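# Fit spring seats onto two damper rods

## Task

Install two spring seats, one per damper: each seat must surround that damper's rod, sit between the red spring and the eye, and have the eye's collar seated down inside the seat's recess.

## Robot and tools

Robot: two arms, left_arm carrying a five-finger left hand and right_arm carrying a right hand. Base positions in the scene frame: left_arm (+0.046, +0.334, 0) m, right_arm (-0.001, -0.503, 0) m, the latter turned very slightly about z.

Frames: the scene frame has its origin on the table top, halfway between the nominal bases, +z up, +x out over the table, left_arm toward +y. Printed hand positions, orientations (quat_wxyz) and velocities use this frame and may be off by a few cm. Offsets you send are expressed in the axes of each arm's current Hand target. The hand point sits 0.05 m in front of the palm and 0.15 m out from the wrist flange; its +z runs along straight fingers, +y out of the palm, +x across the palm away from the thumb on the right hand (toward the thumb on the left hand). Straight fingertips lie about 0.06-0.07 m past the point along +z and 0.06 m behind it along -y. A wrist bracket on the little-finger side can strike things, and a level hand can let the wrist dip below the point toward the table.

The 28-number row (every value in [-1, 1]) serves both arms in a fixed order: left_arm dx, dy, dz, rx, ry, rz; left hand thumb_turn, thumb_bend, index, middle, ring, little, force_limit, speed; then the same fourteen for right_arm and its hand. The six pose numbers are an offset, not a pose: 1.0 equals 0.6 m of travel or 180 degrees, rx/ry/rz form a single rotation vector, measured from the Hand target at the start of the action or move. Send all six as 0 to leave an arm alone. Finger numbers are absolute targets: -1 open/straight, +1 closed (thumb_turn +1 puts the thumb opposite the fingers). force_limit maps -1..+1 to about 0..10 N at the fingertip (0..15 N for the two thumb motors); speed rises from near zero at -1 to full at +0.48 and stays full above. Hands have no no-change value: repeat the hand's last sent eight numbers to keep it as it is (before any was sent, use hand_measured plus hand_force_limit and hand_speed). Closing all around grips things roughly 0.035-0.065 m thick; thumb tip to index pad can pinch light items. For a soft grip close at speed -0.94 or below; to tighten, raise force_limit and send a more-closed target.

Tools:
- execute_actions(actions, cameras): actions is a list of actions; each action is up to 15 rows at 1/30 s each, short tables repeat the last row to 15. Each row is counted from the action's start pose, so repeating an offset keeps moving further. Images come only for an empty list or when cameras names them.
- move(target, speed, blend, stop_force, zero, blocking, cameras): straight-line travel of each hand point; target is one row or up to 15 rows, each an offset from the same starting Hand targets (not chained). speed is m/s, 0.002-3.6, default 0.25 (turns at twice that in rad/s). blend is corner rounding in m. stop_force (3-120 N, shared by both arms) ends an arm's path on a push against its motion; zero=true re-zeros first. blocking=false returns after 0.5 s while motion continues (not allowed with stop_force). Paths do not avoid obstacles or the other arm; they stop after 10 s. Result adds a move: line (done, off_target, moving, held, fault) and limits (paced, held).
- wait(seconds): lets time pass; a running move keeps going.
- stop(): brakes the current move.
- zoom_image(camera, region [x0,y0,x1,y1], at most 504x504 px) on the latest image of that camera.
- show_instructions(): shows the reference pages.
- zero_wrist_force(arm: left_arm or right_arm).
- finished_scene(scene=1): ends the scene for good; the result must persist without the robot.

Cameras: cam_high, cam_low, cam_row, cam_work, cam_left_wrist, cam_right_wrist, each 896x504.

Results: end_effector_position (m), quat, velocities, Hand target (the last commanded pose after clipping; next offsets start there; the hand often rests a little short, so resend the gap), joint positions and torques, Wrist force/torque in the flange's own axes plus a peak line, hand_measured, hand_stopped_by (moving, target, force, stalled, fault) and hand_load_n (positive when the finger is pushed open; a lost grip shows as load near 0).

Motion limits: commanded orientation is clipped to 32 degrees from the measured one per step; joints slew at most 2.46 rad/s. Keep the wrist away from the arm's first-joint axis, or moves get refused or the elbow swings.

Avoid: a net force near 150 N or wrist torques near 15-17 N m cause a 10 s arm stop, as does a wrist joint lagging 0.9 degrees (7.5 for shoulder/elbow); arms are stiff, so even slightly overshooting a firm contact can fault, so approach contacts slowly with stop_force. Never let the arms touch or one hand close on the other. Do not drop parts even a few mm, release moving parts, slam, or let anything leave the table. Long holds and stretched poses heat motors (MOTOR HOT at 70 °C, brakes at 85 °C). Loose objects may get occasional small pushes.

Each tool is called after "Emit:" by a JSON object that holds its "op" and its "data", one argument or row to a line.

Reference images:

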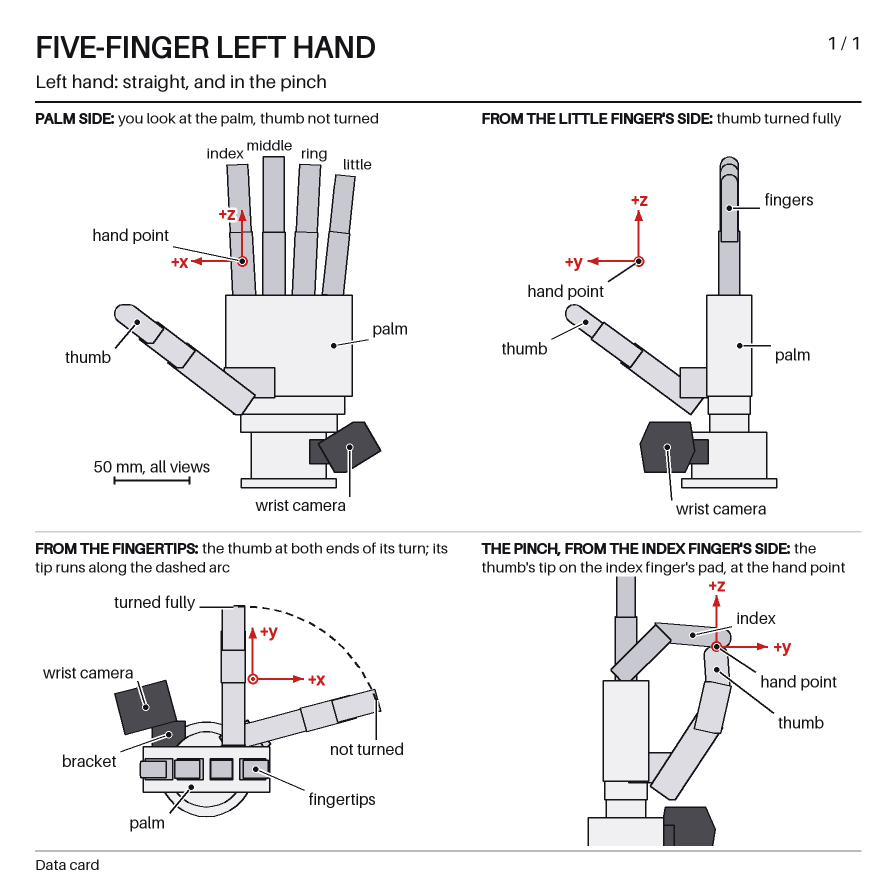

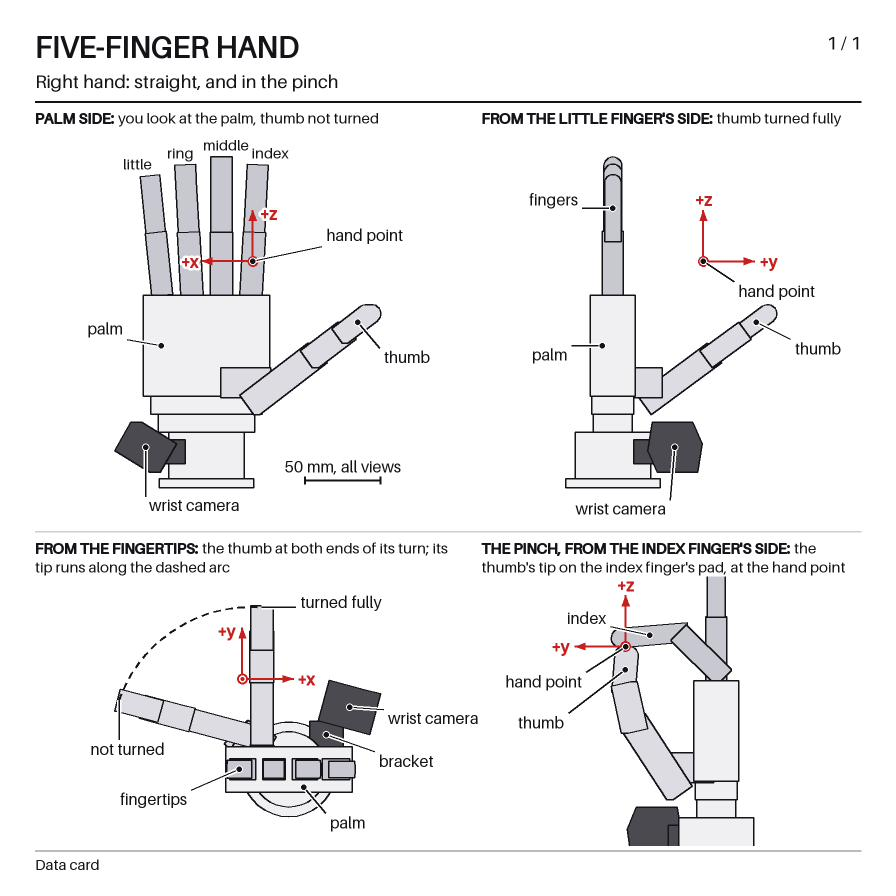

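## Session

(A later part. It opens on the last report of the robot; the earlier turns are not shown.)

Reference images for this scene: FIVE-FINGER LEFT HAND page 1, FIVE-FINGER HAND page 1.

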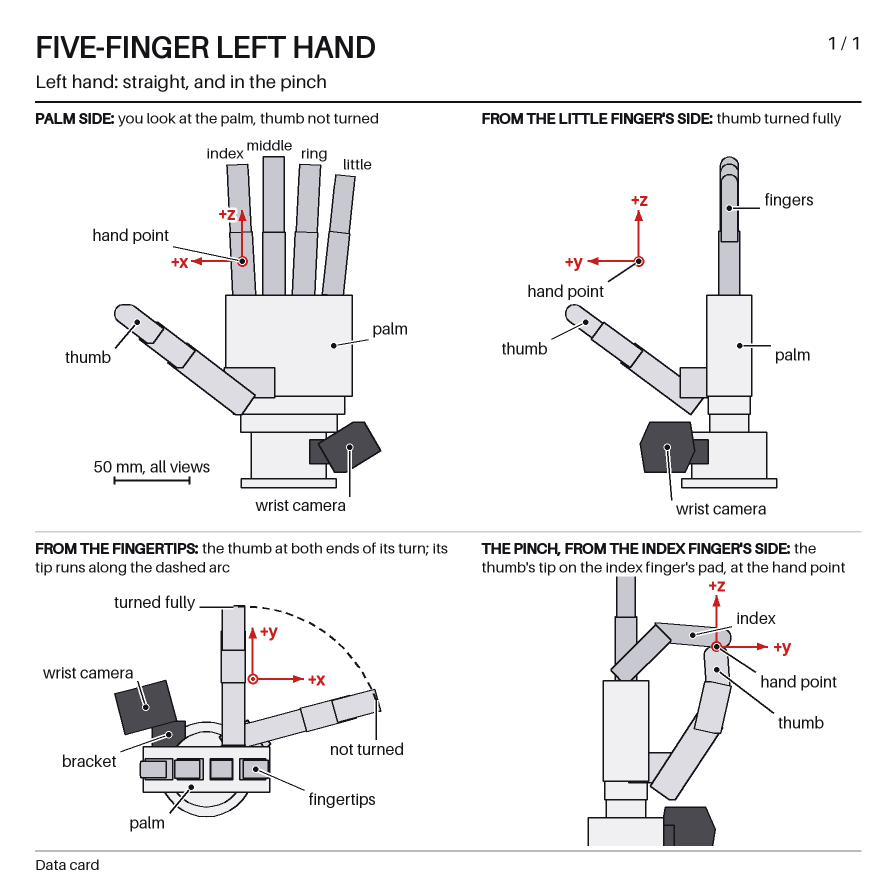

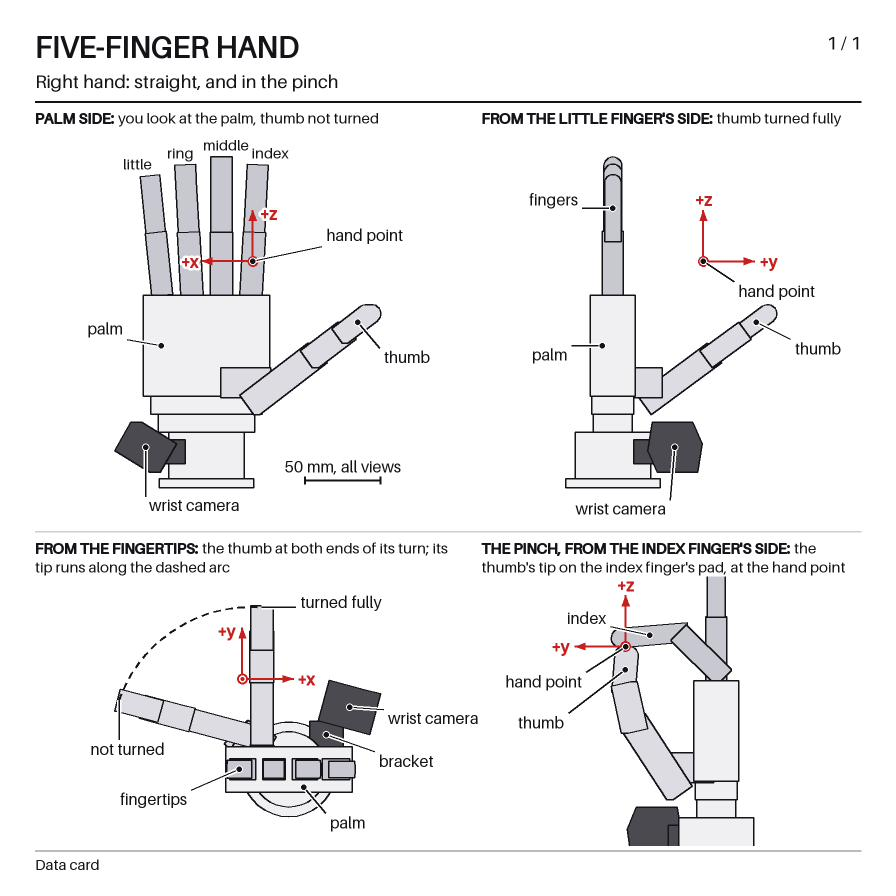

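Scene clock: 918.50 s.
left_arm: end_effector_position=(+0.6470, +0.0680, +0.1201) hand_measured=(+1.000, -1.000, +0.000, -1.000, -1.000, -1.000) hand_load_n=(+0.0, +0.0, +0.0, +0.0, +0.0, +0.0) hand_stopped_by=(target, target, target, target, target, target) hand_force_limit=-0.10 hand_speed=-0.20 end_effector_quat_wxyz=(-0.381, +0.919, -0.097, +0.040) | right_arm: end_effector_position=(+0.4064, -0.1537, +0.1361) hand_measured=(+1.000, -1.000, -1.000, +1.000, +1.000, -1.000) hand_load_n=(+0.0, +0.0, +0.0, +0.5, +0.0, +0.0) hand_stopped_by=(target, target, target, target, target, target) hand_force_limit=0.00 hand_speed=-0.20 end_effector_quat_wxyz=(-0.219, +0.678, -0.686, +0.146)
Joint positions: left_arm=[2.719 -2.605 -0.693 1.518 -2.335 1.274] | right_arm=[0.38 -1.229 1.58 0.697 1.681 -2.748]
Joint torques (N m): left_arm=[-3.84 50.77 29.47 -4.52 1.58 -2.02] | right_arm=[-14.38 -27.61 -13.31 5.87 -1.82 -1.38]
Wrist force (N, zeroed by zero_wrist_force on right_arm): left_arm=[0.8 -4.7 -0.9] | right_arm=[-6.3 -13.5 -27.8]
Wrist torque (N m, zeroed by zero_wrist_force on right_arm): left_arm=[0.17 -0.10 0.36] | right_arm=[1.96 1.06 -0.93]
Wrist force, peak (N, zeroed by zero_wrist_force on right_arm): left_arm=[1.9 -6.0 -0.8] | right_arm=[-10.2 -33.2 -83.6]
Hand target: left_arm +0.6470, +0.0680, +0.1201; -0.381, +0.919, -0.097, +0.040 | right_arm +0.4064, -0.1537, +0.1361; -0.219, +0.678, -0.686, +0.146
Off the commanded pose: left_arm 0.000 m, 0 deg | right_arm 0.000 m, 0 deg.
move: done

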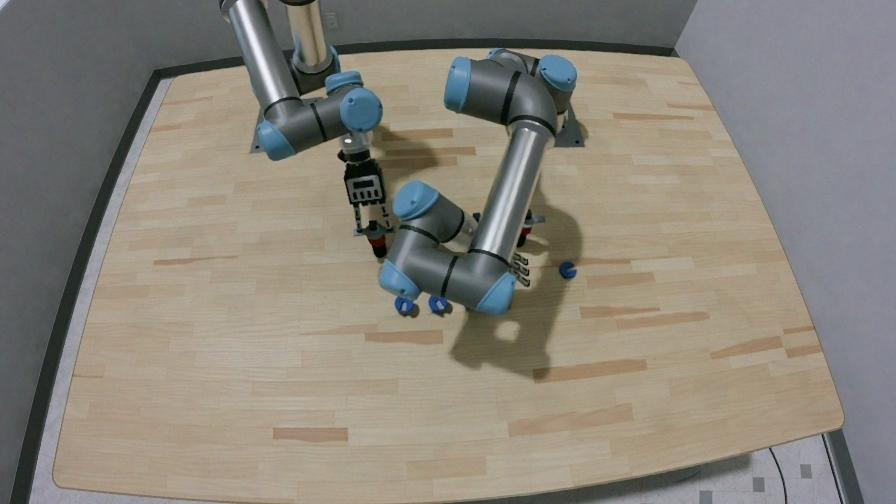

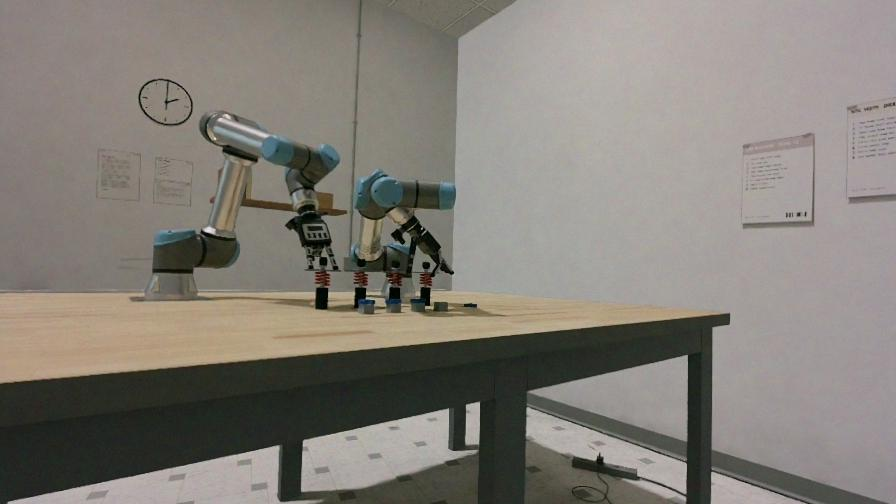

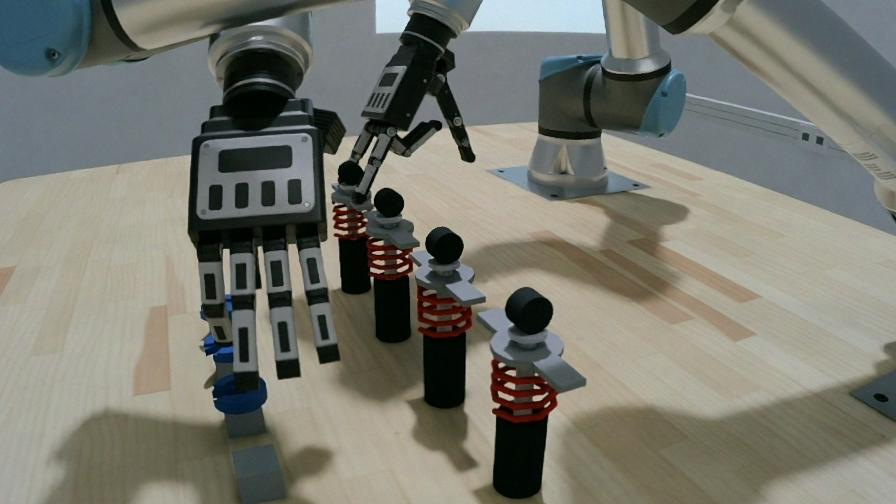

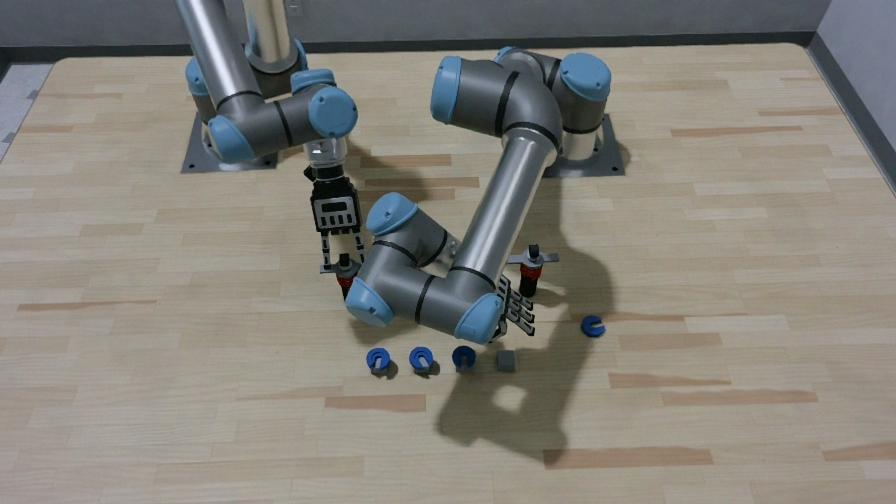

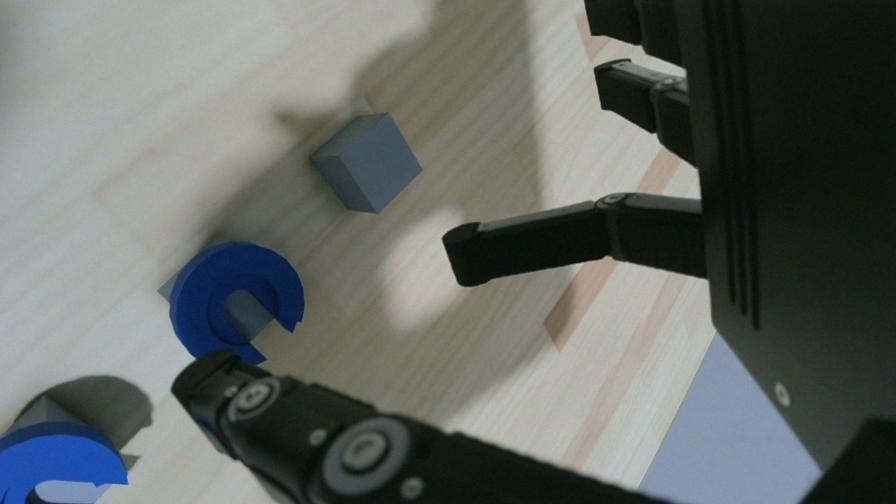

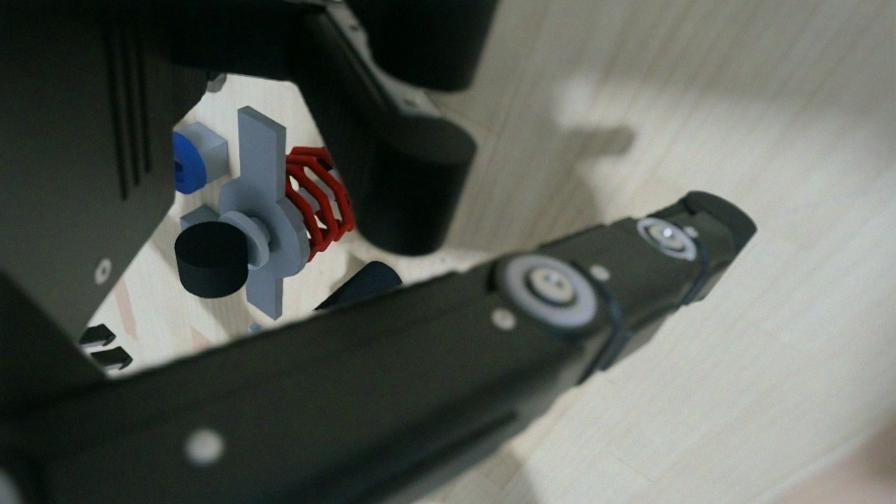

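Emit:
{"op": "move", "data": {
  "target": [0,0.0531,0.0531,0,0,0,1,-1,0,-1,-1,-1,-0.1,-0.2,0,0,0,0,0,0,1,-1,-1,1,1,-1,0,-0.2],
  "speed": 0.1,
  "cameras": ["cam_left_wrist","cam_row","cam_low","cam_work"]
}}

Emit:
{"op": "zoom_image", "data": {
  "camera": "cam_row",
  "region": [170, 330, 310, 504]
}}

Emit:
{"op": "zoom_image", "data": {
  "camera": "cam_low",
  "region": [390, 260, 470, 330]
}}

Scene clock: 930.23 s.
left_arm: end_effector_position=(+0.6469, +0.0680, +0.0752) hand_measured=(+1.000, -1.000, +0.000, -1.000, -1.000, -1.000) hand_load_n=(+0.0, +0.0, +0.0, +0.0, +0.0, +0.0) hand_stopped_by=(target, target, target, target, target, target) hand_force_limit=-0.10 hand_speed=-0.20 end_effector_quat_wxyz=(-0.381, +0.919, -0.097, +0.040) | right_arm: end_effector_position=(+0.4064, -0.1537, +0.1361) hand_measured=(+1.000, -1.000, -1.000, +1.000, +1.000, -1.000) hand_load_n=(+0.0, +0.0, +0.0, +0.0, +0.0, +0.0) hand_stopped_by=(target, target, target, target, target, target) hand_force_limit=0.00 hand_speed=-0.20 end_effector_quat_wxyz=(-0.219, +0.678, -0.686, +0.146)
Joint positions: left_arm=[2.718 -2.636 -0.747 1.604 -2.335 1.274] | right_arm=[0.38 -1.229 1.58 0.697 1.681 -2.748]
Joint torques (N m): left_arm=[3.11 50.74 3.46 -0.59 -0.07 1.87] | right_arm=[-14.02 -28.22 -13.31 5.72 -1.66 -1.23]
Wrist force (N, zeroed by zero_wrist_force on right_arm): left_arm=[0.8 -4.5 -1.1] | right_arm=[-6.3 -13.6 -27.6]
Wrist torque (N m, zeroed by zero_wrist_force on right_arm): left_arm=[0.24 -0.10 0.35] | right_arm=[1.94 1.05 -0.93]
Wrist force, peak (N, zeroed by zero_wrist_force on right_arm): left_arm=[0.7 -5.0 -1.4] | right_arm=[-6.5 -13.7 -28.0]
Hand target: left_arm +0.6470, +0.0680, +0.0750; -0.381, +0.919, -0.097, +0.040 | right_arm +0.4064, -0.1537, +0.1361; -0.219, +0.678, -0.686, +0.146
Off the commanded pose: left_arm 0.000 m, 0 deg | right_arm 0.000 m, 0 deg.
move: done
Images, in order (width x height): cam_low 896x504, cam_row 896x504, cam_work 896x504, cam_left_wrist 896x504.

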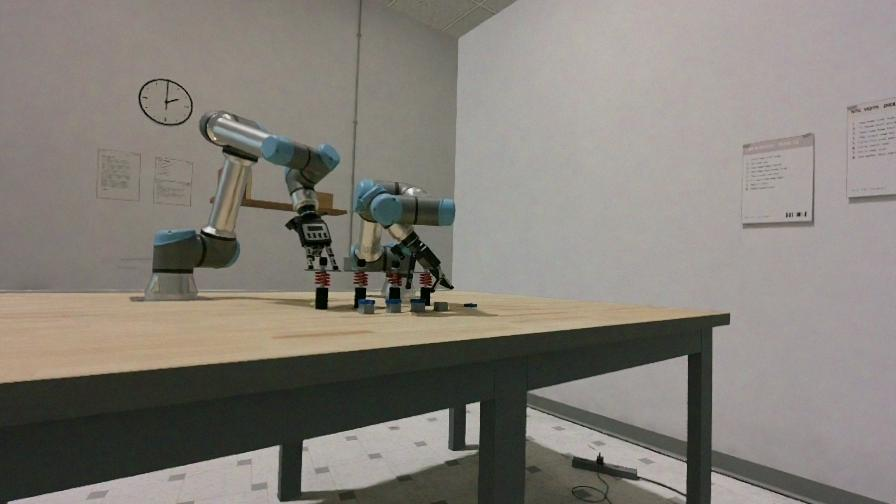

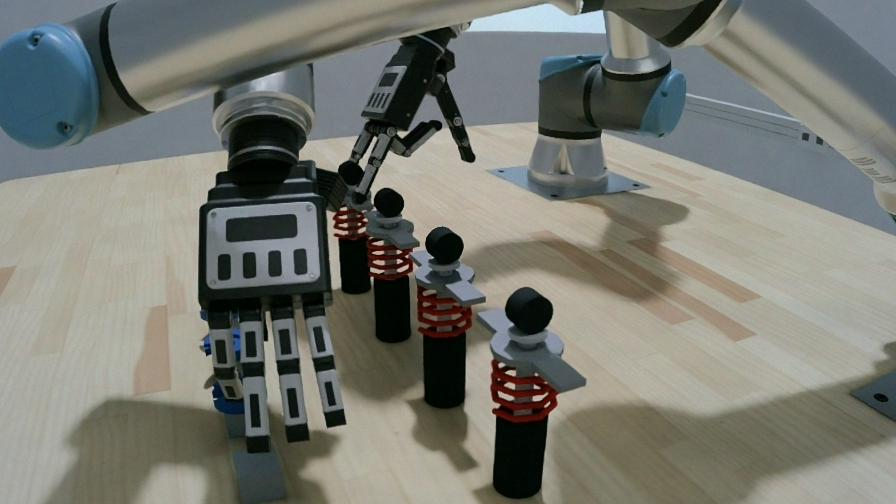

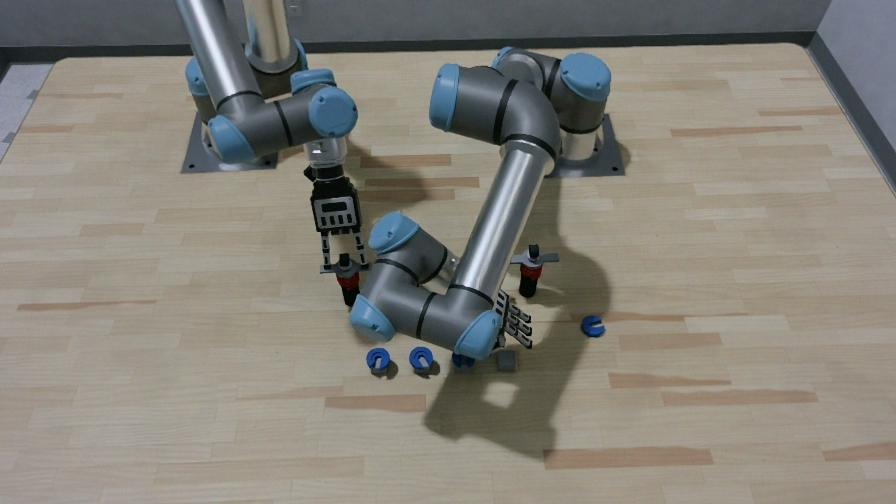

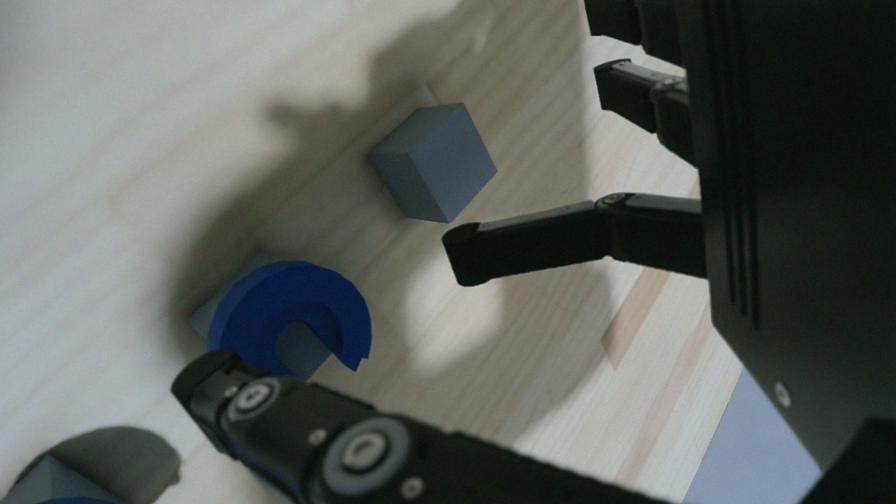

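Scaled by 2.897.

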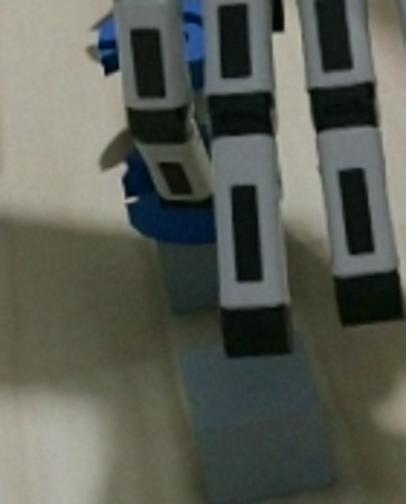

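Scaled by 6.300.

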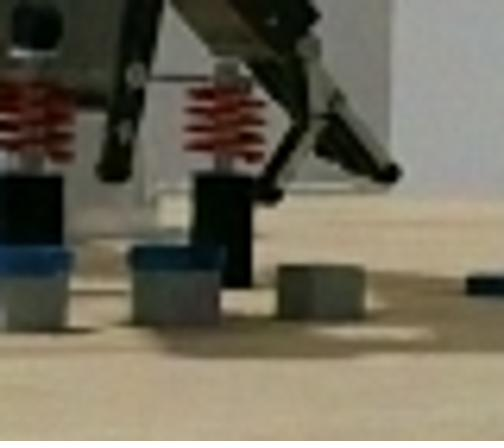

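Emit:
{"op": "move", "data": {
  "target": [0,0.0201,0.0201,0,0,0,1,-1,0,-1,-1,-1,-0.1,-0.2,0,0,0,0,0,0,1,-1,-1,1,1,-1,0,-0.2],
  "speed": 0.08,
  "cameras": ["cam_left_wrist","cam_low"]
}}

Emit:
{"op": "zoom_image", "data": {
  "camera": "cam_low",
  "region": [390, 260, 470, 330]
}}

Emit:
{"op": "zoom_image", "data": {
  "camera": "cam_left_wrist",
  "region": [150, 220, 500, 450]
}}

Scene clock: 938.70 s.
left_arm: end_effector_position=(+0.6470, +0.0680, +0.0582) hand_measured=(+1.000, -1.000, +0.000, -1.000, -1.000, -1.000) hand_load_n=(+0.0, +0.0, +0.0, +0.0, +0.0, +0.0) hand_stopped_by=(target, target, target, target, target, target) hand_force_limit=-0.10 hand_speed=-0.20 end_effector_quat_wxyz=(-0.381, +0.919, -0.097, +0.040) | right_arm: end_effector_position=(+0.4064, -0.1537, +0.1361) hand_measured=(+1.000, -1.000, -1.000, +1.000, +1.000, -1.000) hand_load_n=(+0.0, +0.0, +0.0, +0.0, +0.0, +0.0) hand_stopped_by=(target, target, target, target, target, target) hand_force_limit=0.00 hand_speed=-0.20 end_effector_quat_wxyz=(-0.219, +0.678, -0.686, +0.146)
Joint positions: left_arm=[2.718 -2.651 -0.763 1.634 -2.335 1.274] | right_arm=[0.38 -1.229 1.58 0.697 1.681 -2.748]
Joint torques (N m): left_arm=[6.05 51.32 4.34 -0.62 -2.58 -1.34] | right_arm=[-13.56 -27.82 -13.79 5.62 -1.88 -1.16]
Wrist force (N, zeroed by zero_wrist_force on right_arm): left_arm=[0.8 -4.7 -1.0] | right_arm=[-6.5 -13.4 -27.6]
Wrist torque (N m, zeroed by zero_wrist_force on right_arm): left_arm=[0.20 -0.10 0.37] | right_arm=[1.97 1.09 -0.95]
Wrist force, peak (N, zeroed by zero_wrist_force on right_arm): left_arm=[0.6 -5.0 -1.3] | right_arm=[-6.5 -13.7 -28.0]
Hand target: left_arm +0.6470, +0.0680, +0.0580; -0.381, +0.919, -0.097, +0.040 | right_arm +0.4064, -0.1537, +0.1361; -0.219, +0.678, -0.686, +0.146
Off the commanded pose: left_arm 0.000 m, 0 deg | right_arm 0.000 m, 0 deg.
move: done
Images, in order (width x height): cam_low 896x504, cam_left_wrist 896x504.

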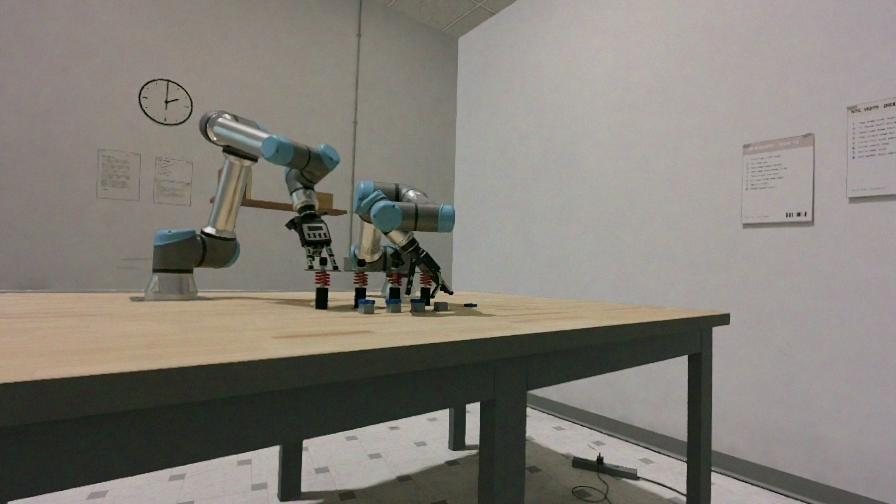

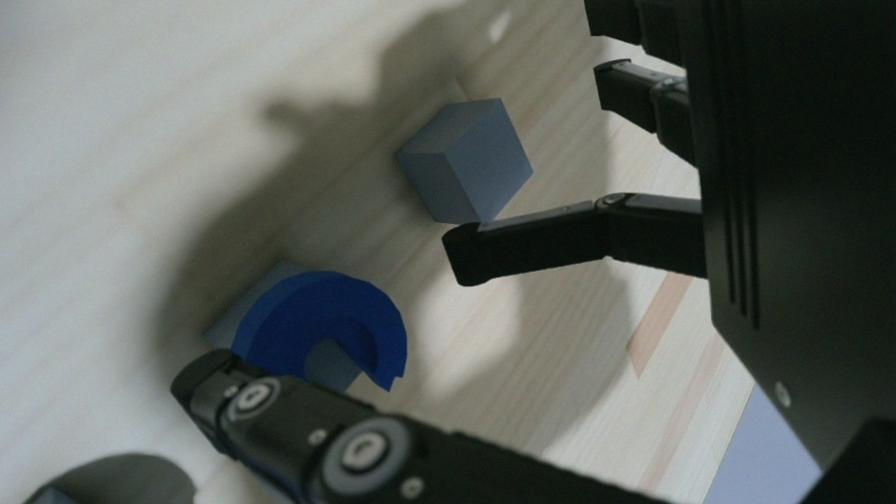

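Scaled by 6.300.

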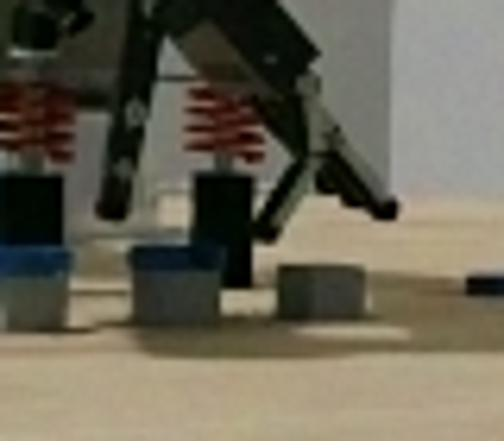

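Scaled by 1.440.

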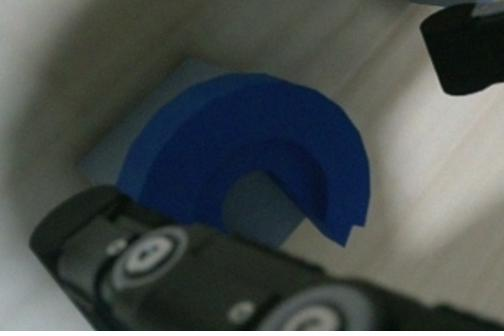

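Emit:
{"op": "move", "data": {
  "target": [0,0.0218,0.0218,0,0,0,1,-1,0,-1,-1,-1,-0.1,-0.2,0,0,0,0,0,0,1,-1,-1,1,1,-1,0,-0.2],
  "speed": 0.03,
  "stop_force": 4,
  "cameras": ["cam_left_wrist","cam_low","cam_row"]
}}

Emit:
{"op": "zoom_image", "data": {
  "camera": "cam_low",
  "region": [390, 260, 470, 330]
}}

Emit:
{"op": "zoom_image", "data": {
  "camera": "cam_left_wrist",
  "region": [150, 220, 500, 450]
}}

Scene clock: 947.67 s.
left_arm: end_effector_position=(+0.6470, +0.0681, +0.0395) hand_measured=(+1.000, -1.000, +0.000, -1.000, -1.000, -1.000) hand_load_n=(+0.0, +0.0, +0.0, +0.0, +0.0, +0.0) hand_stopped_by=(target, target, target, target, target, target) hand_force_limit=-0.10 hand_speed=-0.20 end_effector_quat_wxyz=(-0.381, +0.919, -0.097, +0.040) | right_arm: end_effector_position=(+0.4064, -0.1537, +0.1361) hand_measured=(+1.000, -1.000, -1.000, +1.000, +1.000, -1.000) hand_load_n=(+0.0, +0.0, +0.5, +0.0, +0.0, +0.5) hand_stopped_by=(target, target, target, target, target, target) hand_force_limit=0.00 hand_speed=-0.20 end_effector_quat_wxyz=(-0.219, +0.678, -0.686, +0.146)
Joint positions: left_arm=[2.719 -2.669 -0.776 1.666 -2.335 1.274] | right_arm=[0.38 -1.229 1.58 0.697 1.681 -2.748]
Joint torques (N m): left_arm=[7.11 51.32 3.65 -0.6 -2.75 1.78] | right_arm=[-13.17 -27.44 -12.56 5.32 -1.67 -1.24]
Wrist force (N, zeroed by zero_wrist_force on right_arm): left_arm=[0.6 -4.6 -1.2] | right_arm=[-6.3 -13.4 -27.4]
Wrist torque (N m, zeroed by zero_wrist_force on right_arm): left_arm=[0.23 -0.08 0.36] | right_arm=[1.95 1.05 -0.94]
Wrist force, peak (N, zeroed by zero_wrist_force on right_arm): left_arm=[0.7 -4.9 -1.3] | right_arm=[-6.5 -13.7 -27.9]
Hand target: left_arm +0.6470, +0.0681, +0.0395; -0.381, +0.919, -0.097, +0.040 | right_arm +0.4064, -0.1537, +0.1361; -0.219, +0.678, -0.686, +0.146
Off the commanded pose: left_arm 0.000 m, 0 deg | right_arm 0.000 m, 0 deg.
move: done
Images, in order (width x height): cam_low 896x504, cam_row 896x504, cam_left_wrist 896x504.

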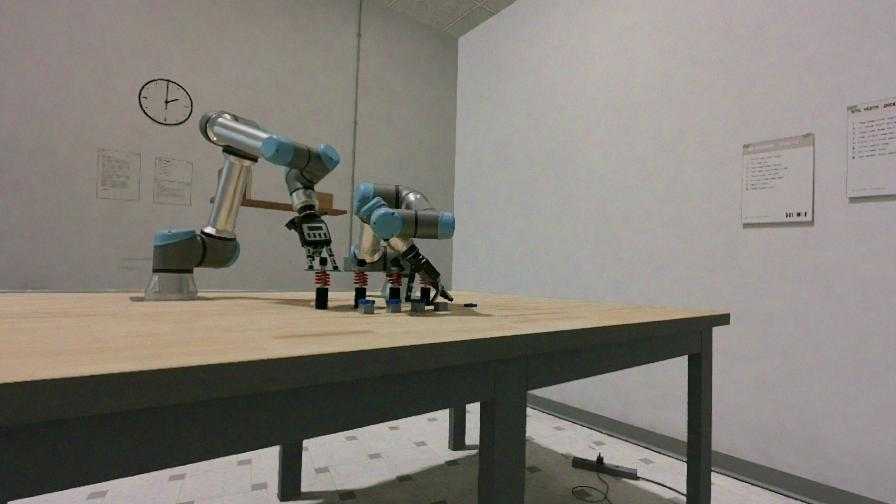

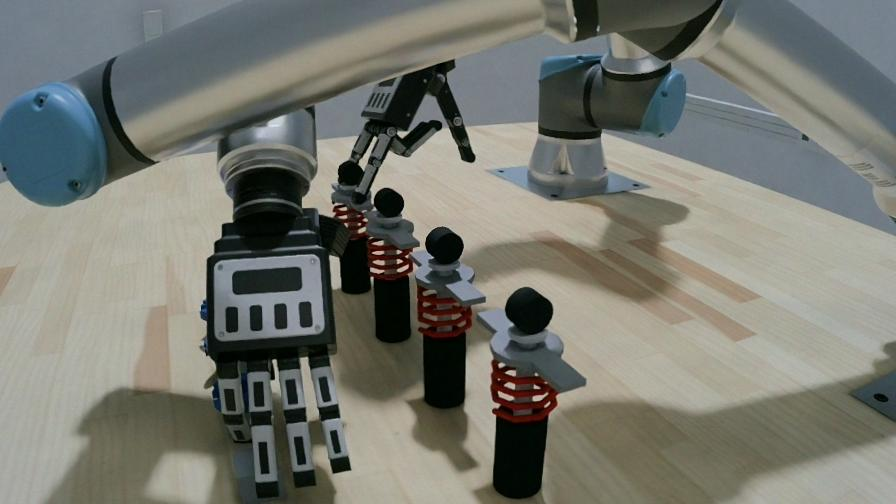

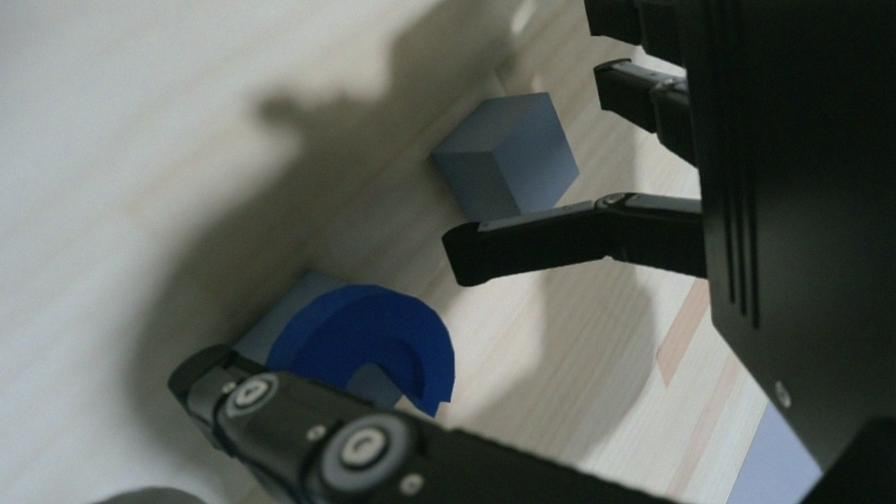

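Scaled by 6.300.

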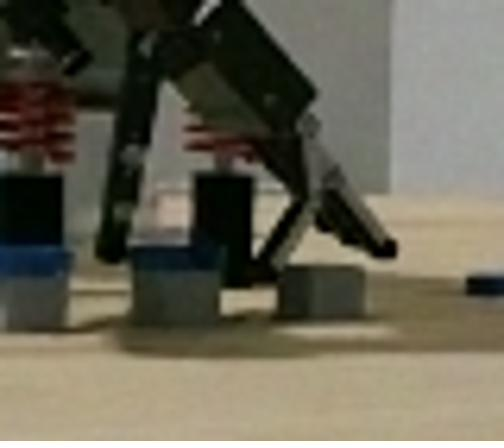

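Scaled by 1.440.

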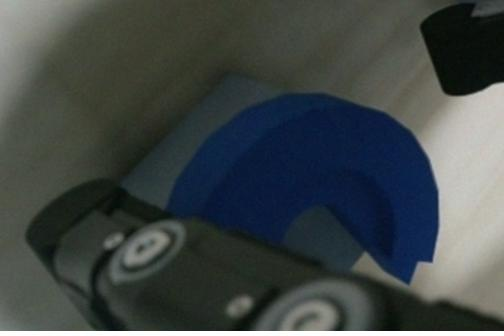

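Emit:
{"op": "move", "data": {
  "target": [0.0052,0.0009,-0.0009,0,0,0,1,-1,0,-1,-1,-1,-0.1,-0.2,0,0,0,0,0,0,1,-1,-1,1,1,-1,0,-0.2],
  "speed": 0.03
}}

Emit:
{"op": "move", "data": {
  "target": [0,0,0,0,0,0,1,-1,0.5,-1,-1,-1,-0.5,-0.92,0,0,0,0,0,0,1,-1,-1,1,1,-1,0,-0.2]
}}

Emit:
{"op": "move", "data": {
  "target": [0,0,0,0,0,0,1,-1,0.6,-1,-1,-1,-0.1,-0.9,0,0,0,0,0,0,1,-1,-1,1,1,-1,0,-0.2],
  "cameras": ["cam_left_wrist","cam_low"]
}}

Emit:
{"op": "zoom_image", "data": {
  "camera": "cam_left_wrist",
  "region": [150, 220, 500, 450]
}}

Scene clock: 956.10 s.
left_arm: end_effector_position=(+0.6498, +0.0667, +0.0395) hand_measured=(+1.000, -1.000, +0.000, -1.000, -1.000, -1.000) hand_load_n=(+0.0, +0.0, +0.0, +0.0, +0.0, +0.0) hand_stopped_by=(target, target, target, target, target, target) hand_force_limit=-0.10 hand_speed=-0.20 end_effector_quat_wxyz=(-0.381, +0.919, -0.097, +0.040) | right_arm: end_effector_position=(+0.4064, -0.1537, +0.1361) hand_measured=(+1.000, -1.000, -1.000, +1.000, +1.000, -1.000) hand_load_n=(+0.0, +0.0, +0.5, +0.0, +0.0, +0.0) hand_stopped_by=(target, target, target, target, target, target) hand_force_limit=0.00 hand_speed=-0.20 end_effector_quat_wxyz=(-0.219, +0.678, -0.686, +0.146)
Joint positions: left_arm=[2.718 -2.68 -0.756 1.656 -2.335 1.274] | right_arm=[0.38 -1.229 1.58 0.697 1.681 -2.748]
Joint torques (N m): left_arm=[-5.58 52.23 29.28 -4.64 -1.57 -1.78] | right_arm=[-11.68 -26.53 -13.52 5.07 -1.7 -1.14]
Wrist force (N, zeroed by zero_wrist_force on right_arm): left_arm=[0.5 -4.5 -1.3] | right_arm=[-6.4 -13.5 -27.6]
Wrist torque (N m, zeroed by zero_wrist_force on right_arm): left_arm=[0.24 -0.07 0.36] | right_arm=[1.95 1.07 -0.94]
Wrist force, peak (N, zeroed by zero_wrist_force on right_arm): left_arm=[0.4 -4.9 -1.3] | right_arm=[-6.5 -13.6 -28.0]
Hand target: left_arm +0.6499, +0.0667, +0.0395; -0.381, +0.919, -0.097, +0.040 | right_arm +0.4064, -0.1537, +0.1361; -0.219, +0.678, -0.686, +0.146
Off the commanded pose: left_arm 0.000 m, 0 deg | right_arm 0.000 m, 0 deg.
move: done

Scene clock: 957.60 s.
left_arm: end_effector_position=(+0.6499, +0.0667, +0.0395) hand_measured=(+1.000, -1.000, +0.276, -1.000, -1.000, -1.000) hand_load_n=(-1.0, +0.5, +2.5, +0.0, +0.0, +0.0) hand_stopped_by=(target, target, force, target, target, target) hand_force_limit=-0.50 hand_speed=-0.92 end_effector_quat_wxyz=(-0.381, +0.919, -0.097, +0.040) | right_arm: end_effector_position=(+0.4064, -0.1537, +0.1361) hand_measured=(+1.000, -1.000, -1.000, +1.000, +1.000, -1.000) hand_load_n=(+0.0, +0.0, +0.0, +0.0, +0.0, +0.5) hand_stopped_by=(target, target, target, target, target, target) hand_force_limit=0.00 hand_speed=-0.20 end_effector_quat_wxyz=(-0.219, +0.678, -0.686, +0.146)
Joint positions: left_arm=[2.718 -2.68 -0.755 1.655 -2.335 1.274] | right_arm=[0.38 -1.229 1.58 0.697 1.681 -2.748]
Joint torques (N m): left_arm=[-6.14 51.71 28.82 -4.55 1.43 -1.87] | right_arm=[-11.87 -26.07 -12.98 5.18 -1.68 -1]
Wrist force (N, zeroed by zero_wrist_force on right_arm): left_arm=[0.6 -4.4 -0.8] | right_arm=[-6.4 -13.6 -27.6]
Wrist torque (N m, zeroed by zero_wrist_force on right_arm): left_arm=[0.22 -0.08 0.36] | right_arm=[1.94 1.08 -0.94]
Wrist force, peak (N, zeroed by zero_wrist_force on right_arm): left_arm=[0.7 -4.8 -1.1] | right_arm=[-6.5 -13.7 -27.9]
Hand target: left_arm +0.6499, +0.0667, +0.0395; -0.381, +0.919, -0.097, +0.040 | right_arm +0.4064, -0.1537, +0.1361; -0.219, +0.678, -0.686, +0.146
Off the commanded pose: left_arm 0.000 m, 0 deg | right_arm 0.000 m, 0 deg.
move: done

Scene clock: 958.10 s.
left_arm: end_effector_position=(+0.6499, +0.0667, +0.0395) hand_measured=(+1.000, -1.000, +0.292, -1.000, -1.000, -1.000) hand_load_n=(-2.5, +1.0, +6.5, +0.0, +0.0, +0.0) hand_stopped_by=(target, target, force, target, target, target) hand_force_limit=-0.10 hand_speed=-0.90 end_effector_quat_wxyz=(-0.381, +0.919, -0.097, +0.040) | right_arm: end_effector_position=(+0.4064, -0.1537, +0.1361) hand_measured=(+1.000, -1.000, -1.000, +1.000, +1.000, -1.000) hand_load_n=(+0.0, -0.5, +0.5, +0.0, +0.0, +0.5) hand_stopped_by=(target, target, target, target, target, target) hand_force_limit=0.00 hand_speed=-0.20 end_effector_quat_wxyz=(-0.219, +0.678, -0.686, +0.146)
Joint positions: left_arm=[2.718 -2.68 -0.755 1.655 -2.335 1.274] | right_arm=[0.38 -1.229 1.58 0.697 1.681 -2.748]
Joint torques (N m): left_arm=[-6.03 51.92 29.32 -4.47 1.41 -1.75] | right_arm=[-12.73 -26.69 -12.54 5.11 -1.75 -0.94]
Wrist force (N, zeroed by zero_wrist_force on right_arm): left_arm=[0.8 -4.5 -1.1] | right_arm=[-6.4 -13.6 -27.7]
Wrist torque (N m, zeroed by zero_wrist_force on right_arm): left_arm=[0.23 -0.10 0.37] | right_arm=[1.95 1.07 -0.94]
Wrist force, peak (N, zeroed by zero_wrist_force on right_arm): left_arm=[0.7 -4.6 -1.2] | right_arm=[-6.3 -13.8 -27.9]
Hand target: left_arm +0.6499, +0.0667, +0.0395; -0.381, +0.919, -0.097, +0.040 | right_arm +0.4064, -0.1537, +0.1361; -0.219, +0.678, -0.686, +0.146
Off the commanded pose: left_arm 0.000 m, 0 deg | right_arm 0.000 m, 0 deg.
move: done
Images, in order (width x height): cam_low 896x504, cam_left_wrist 896x504.

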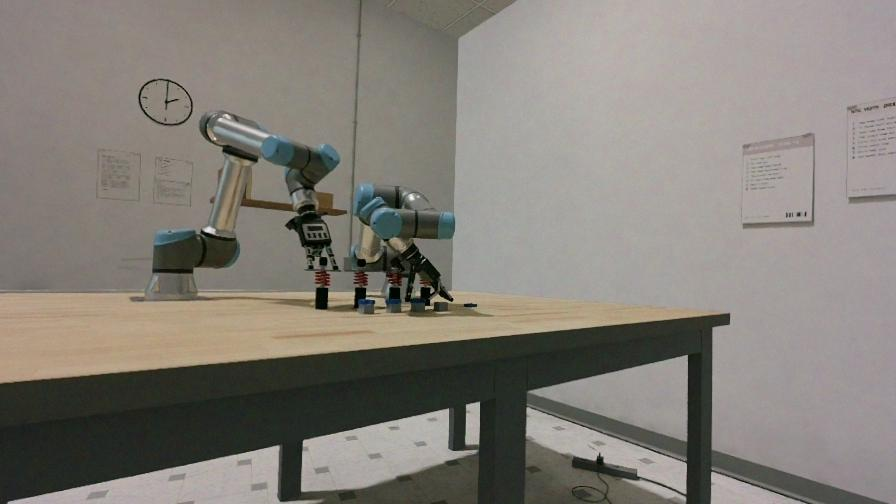

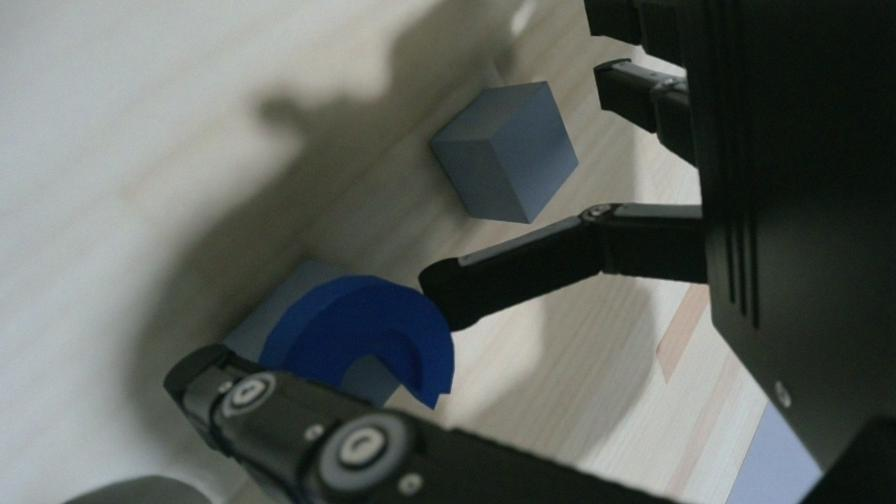

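Scaled by 1.440.

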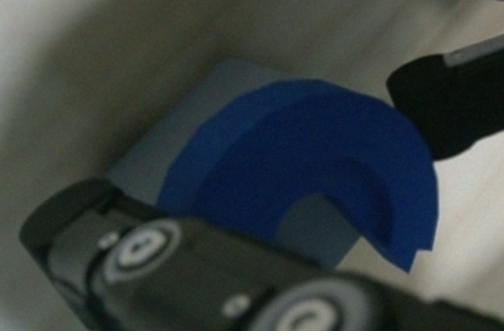

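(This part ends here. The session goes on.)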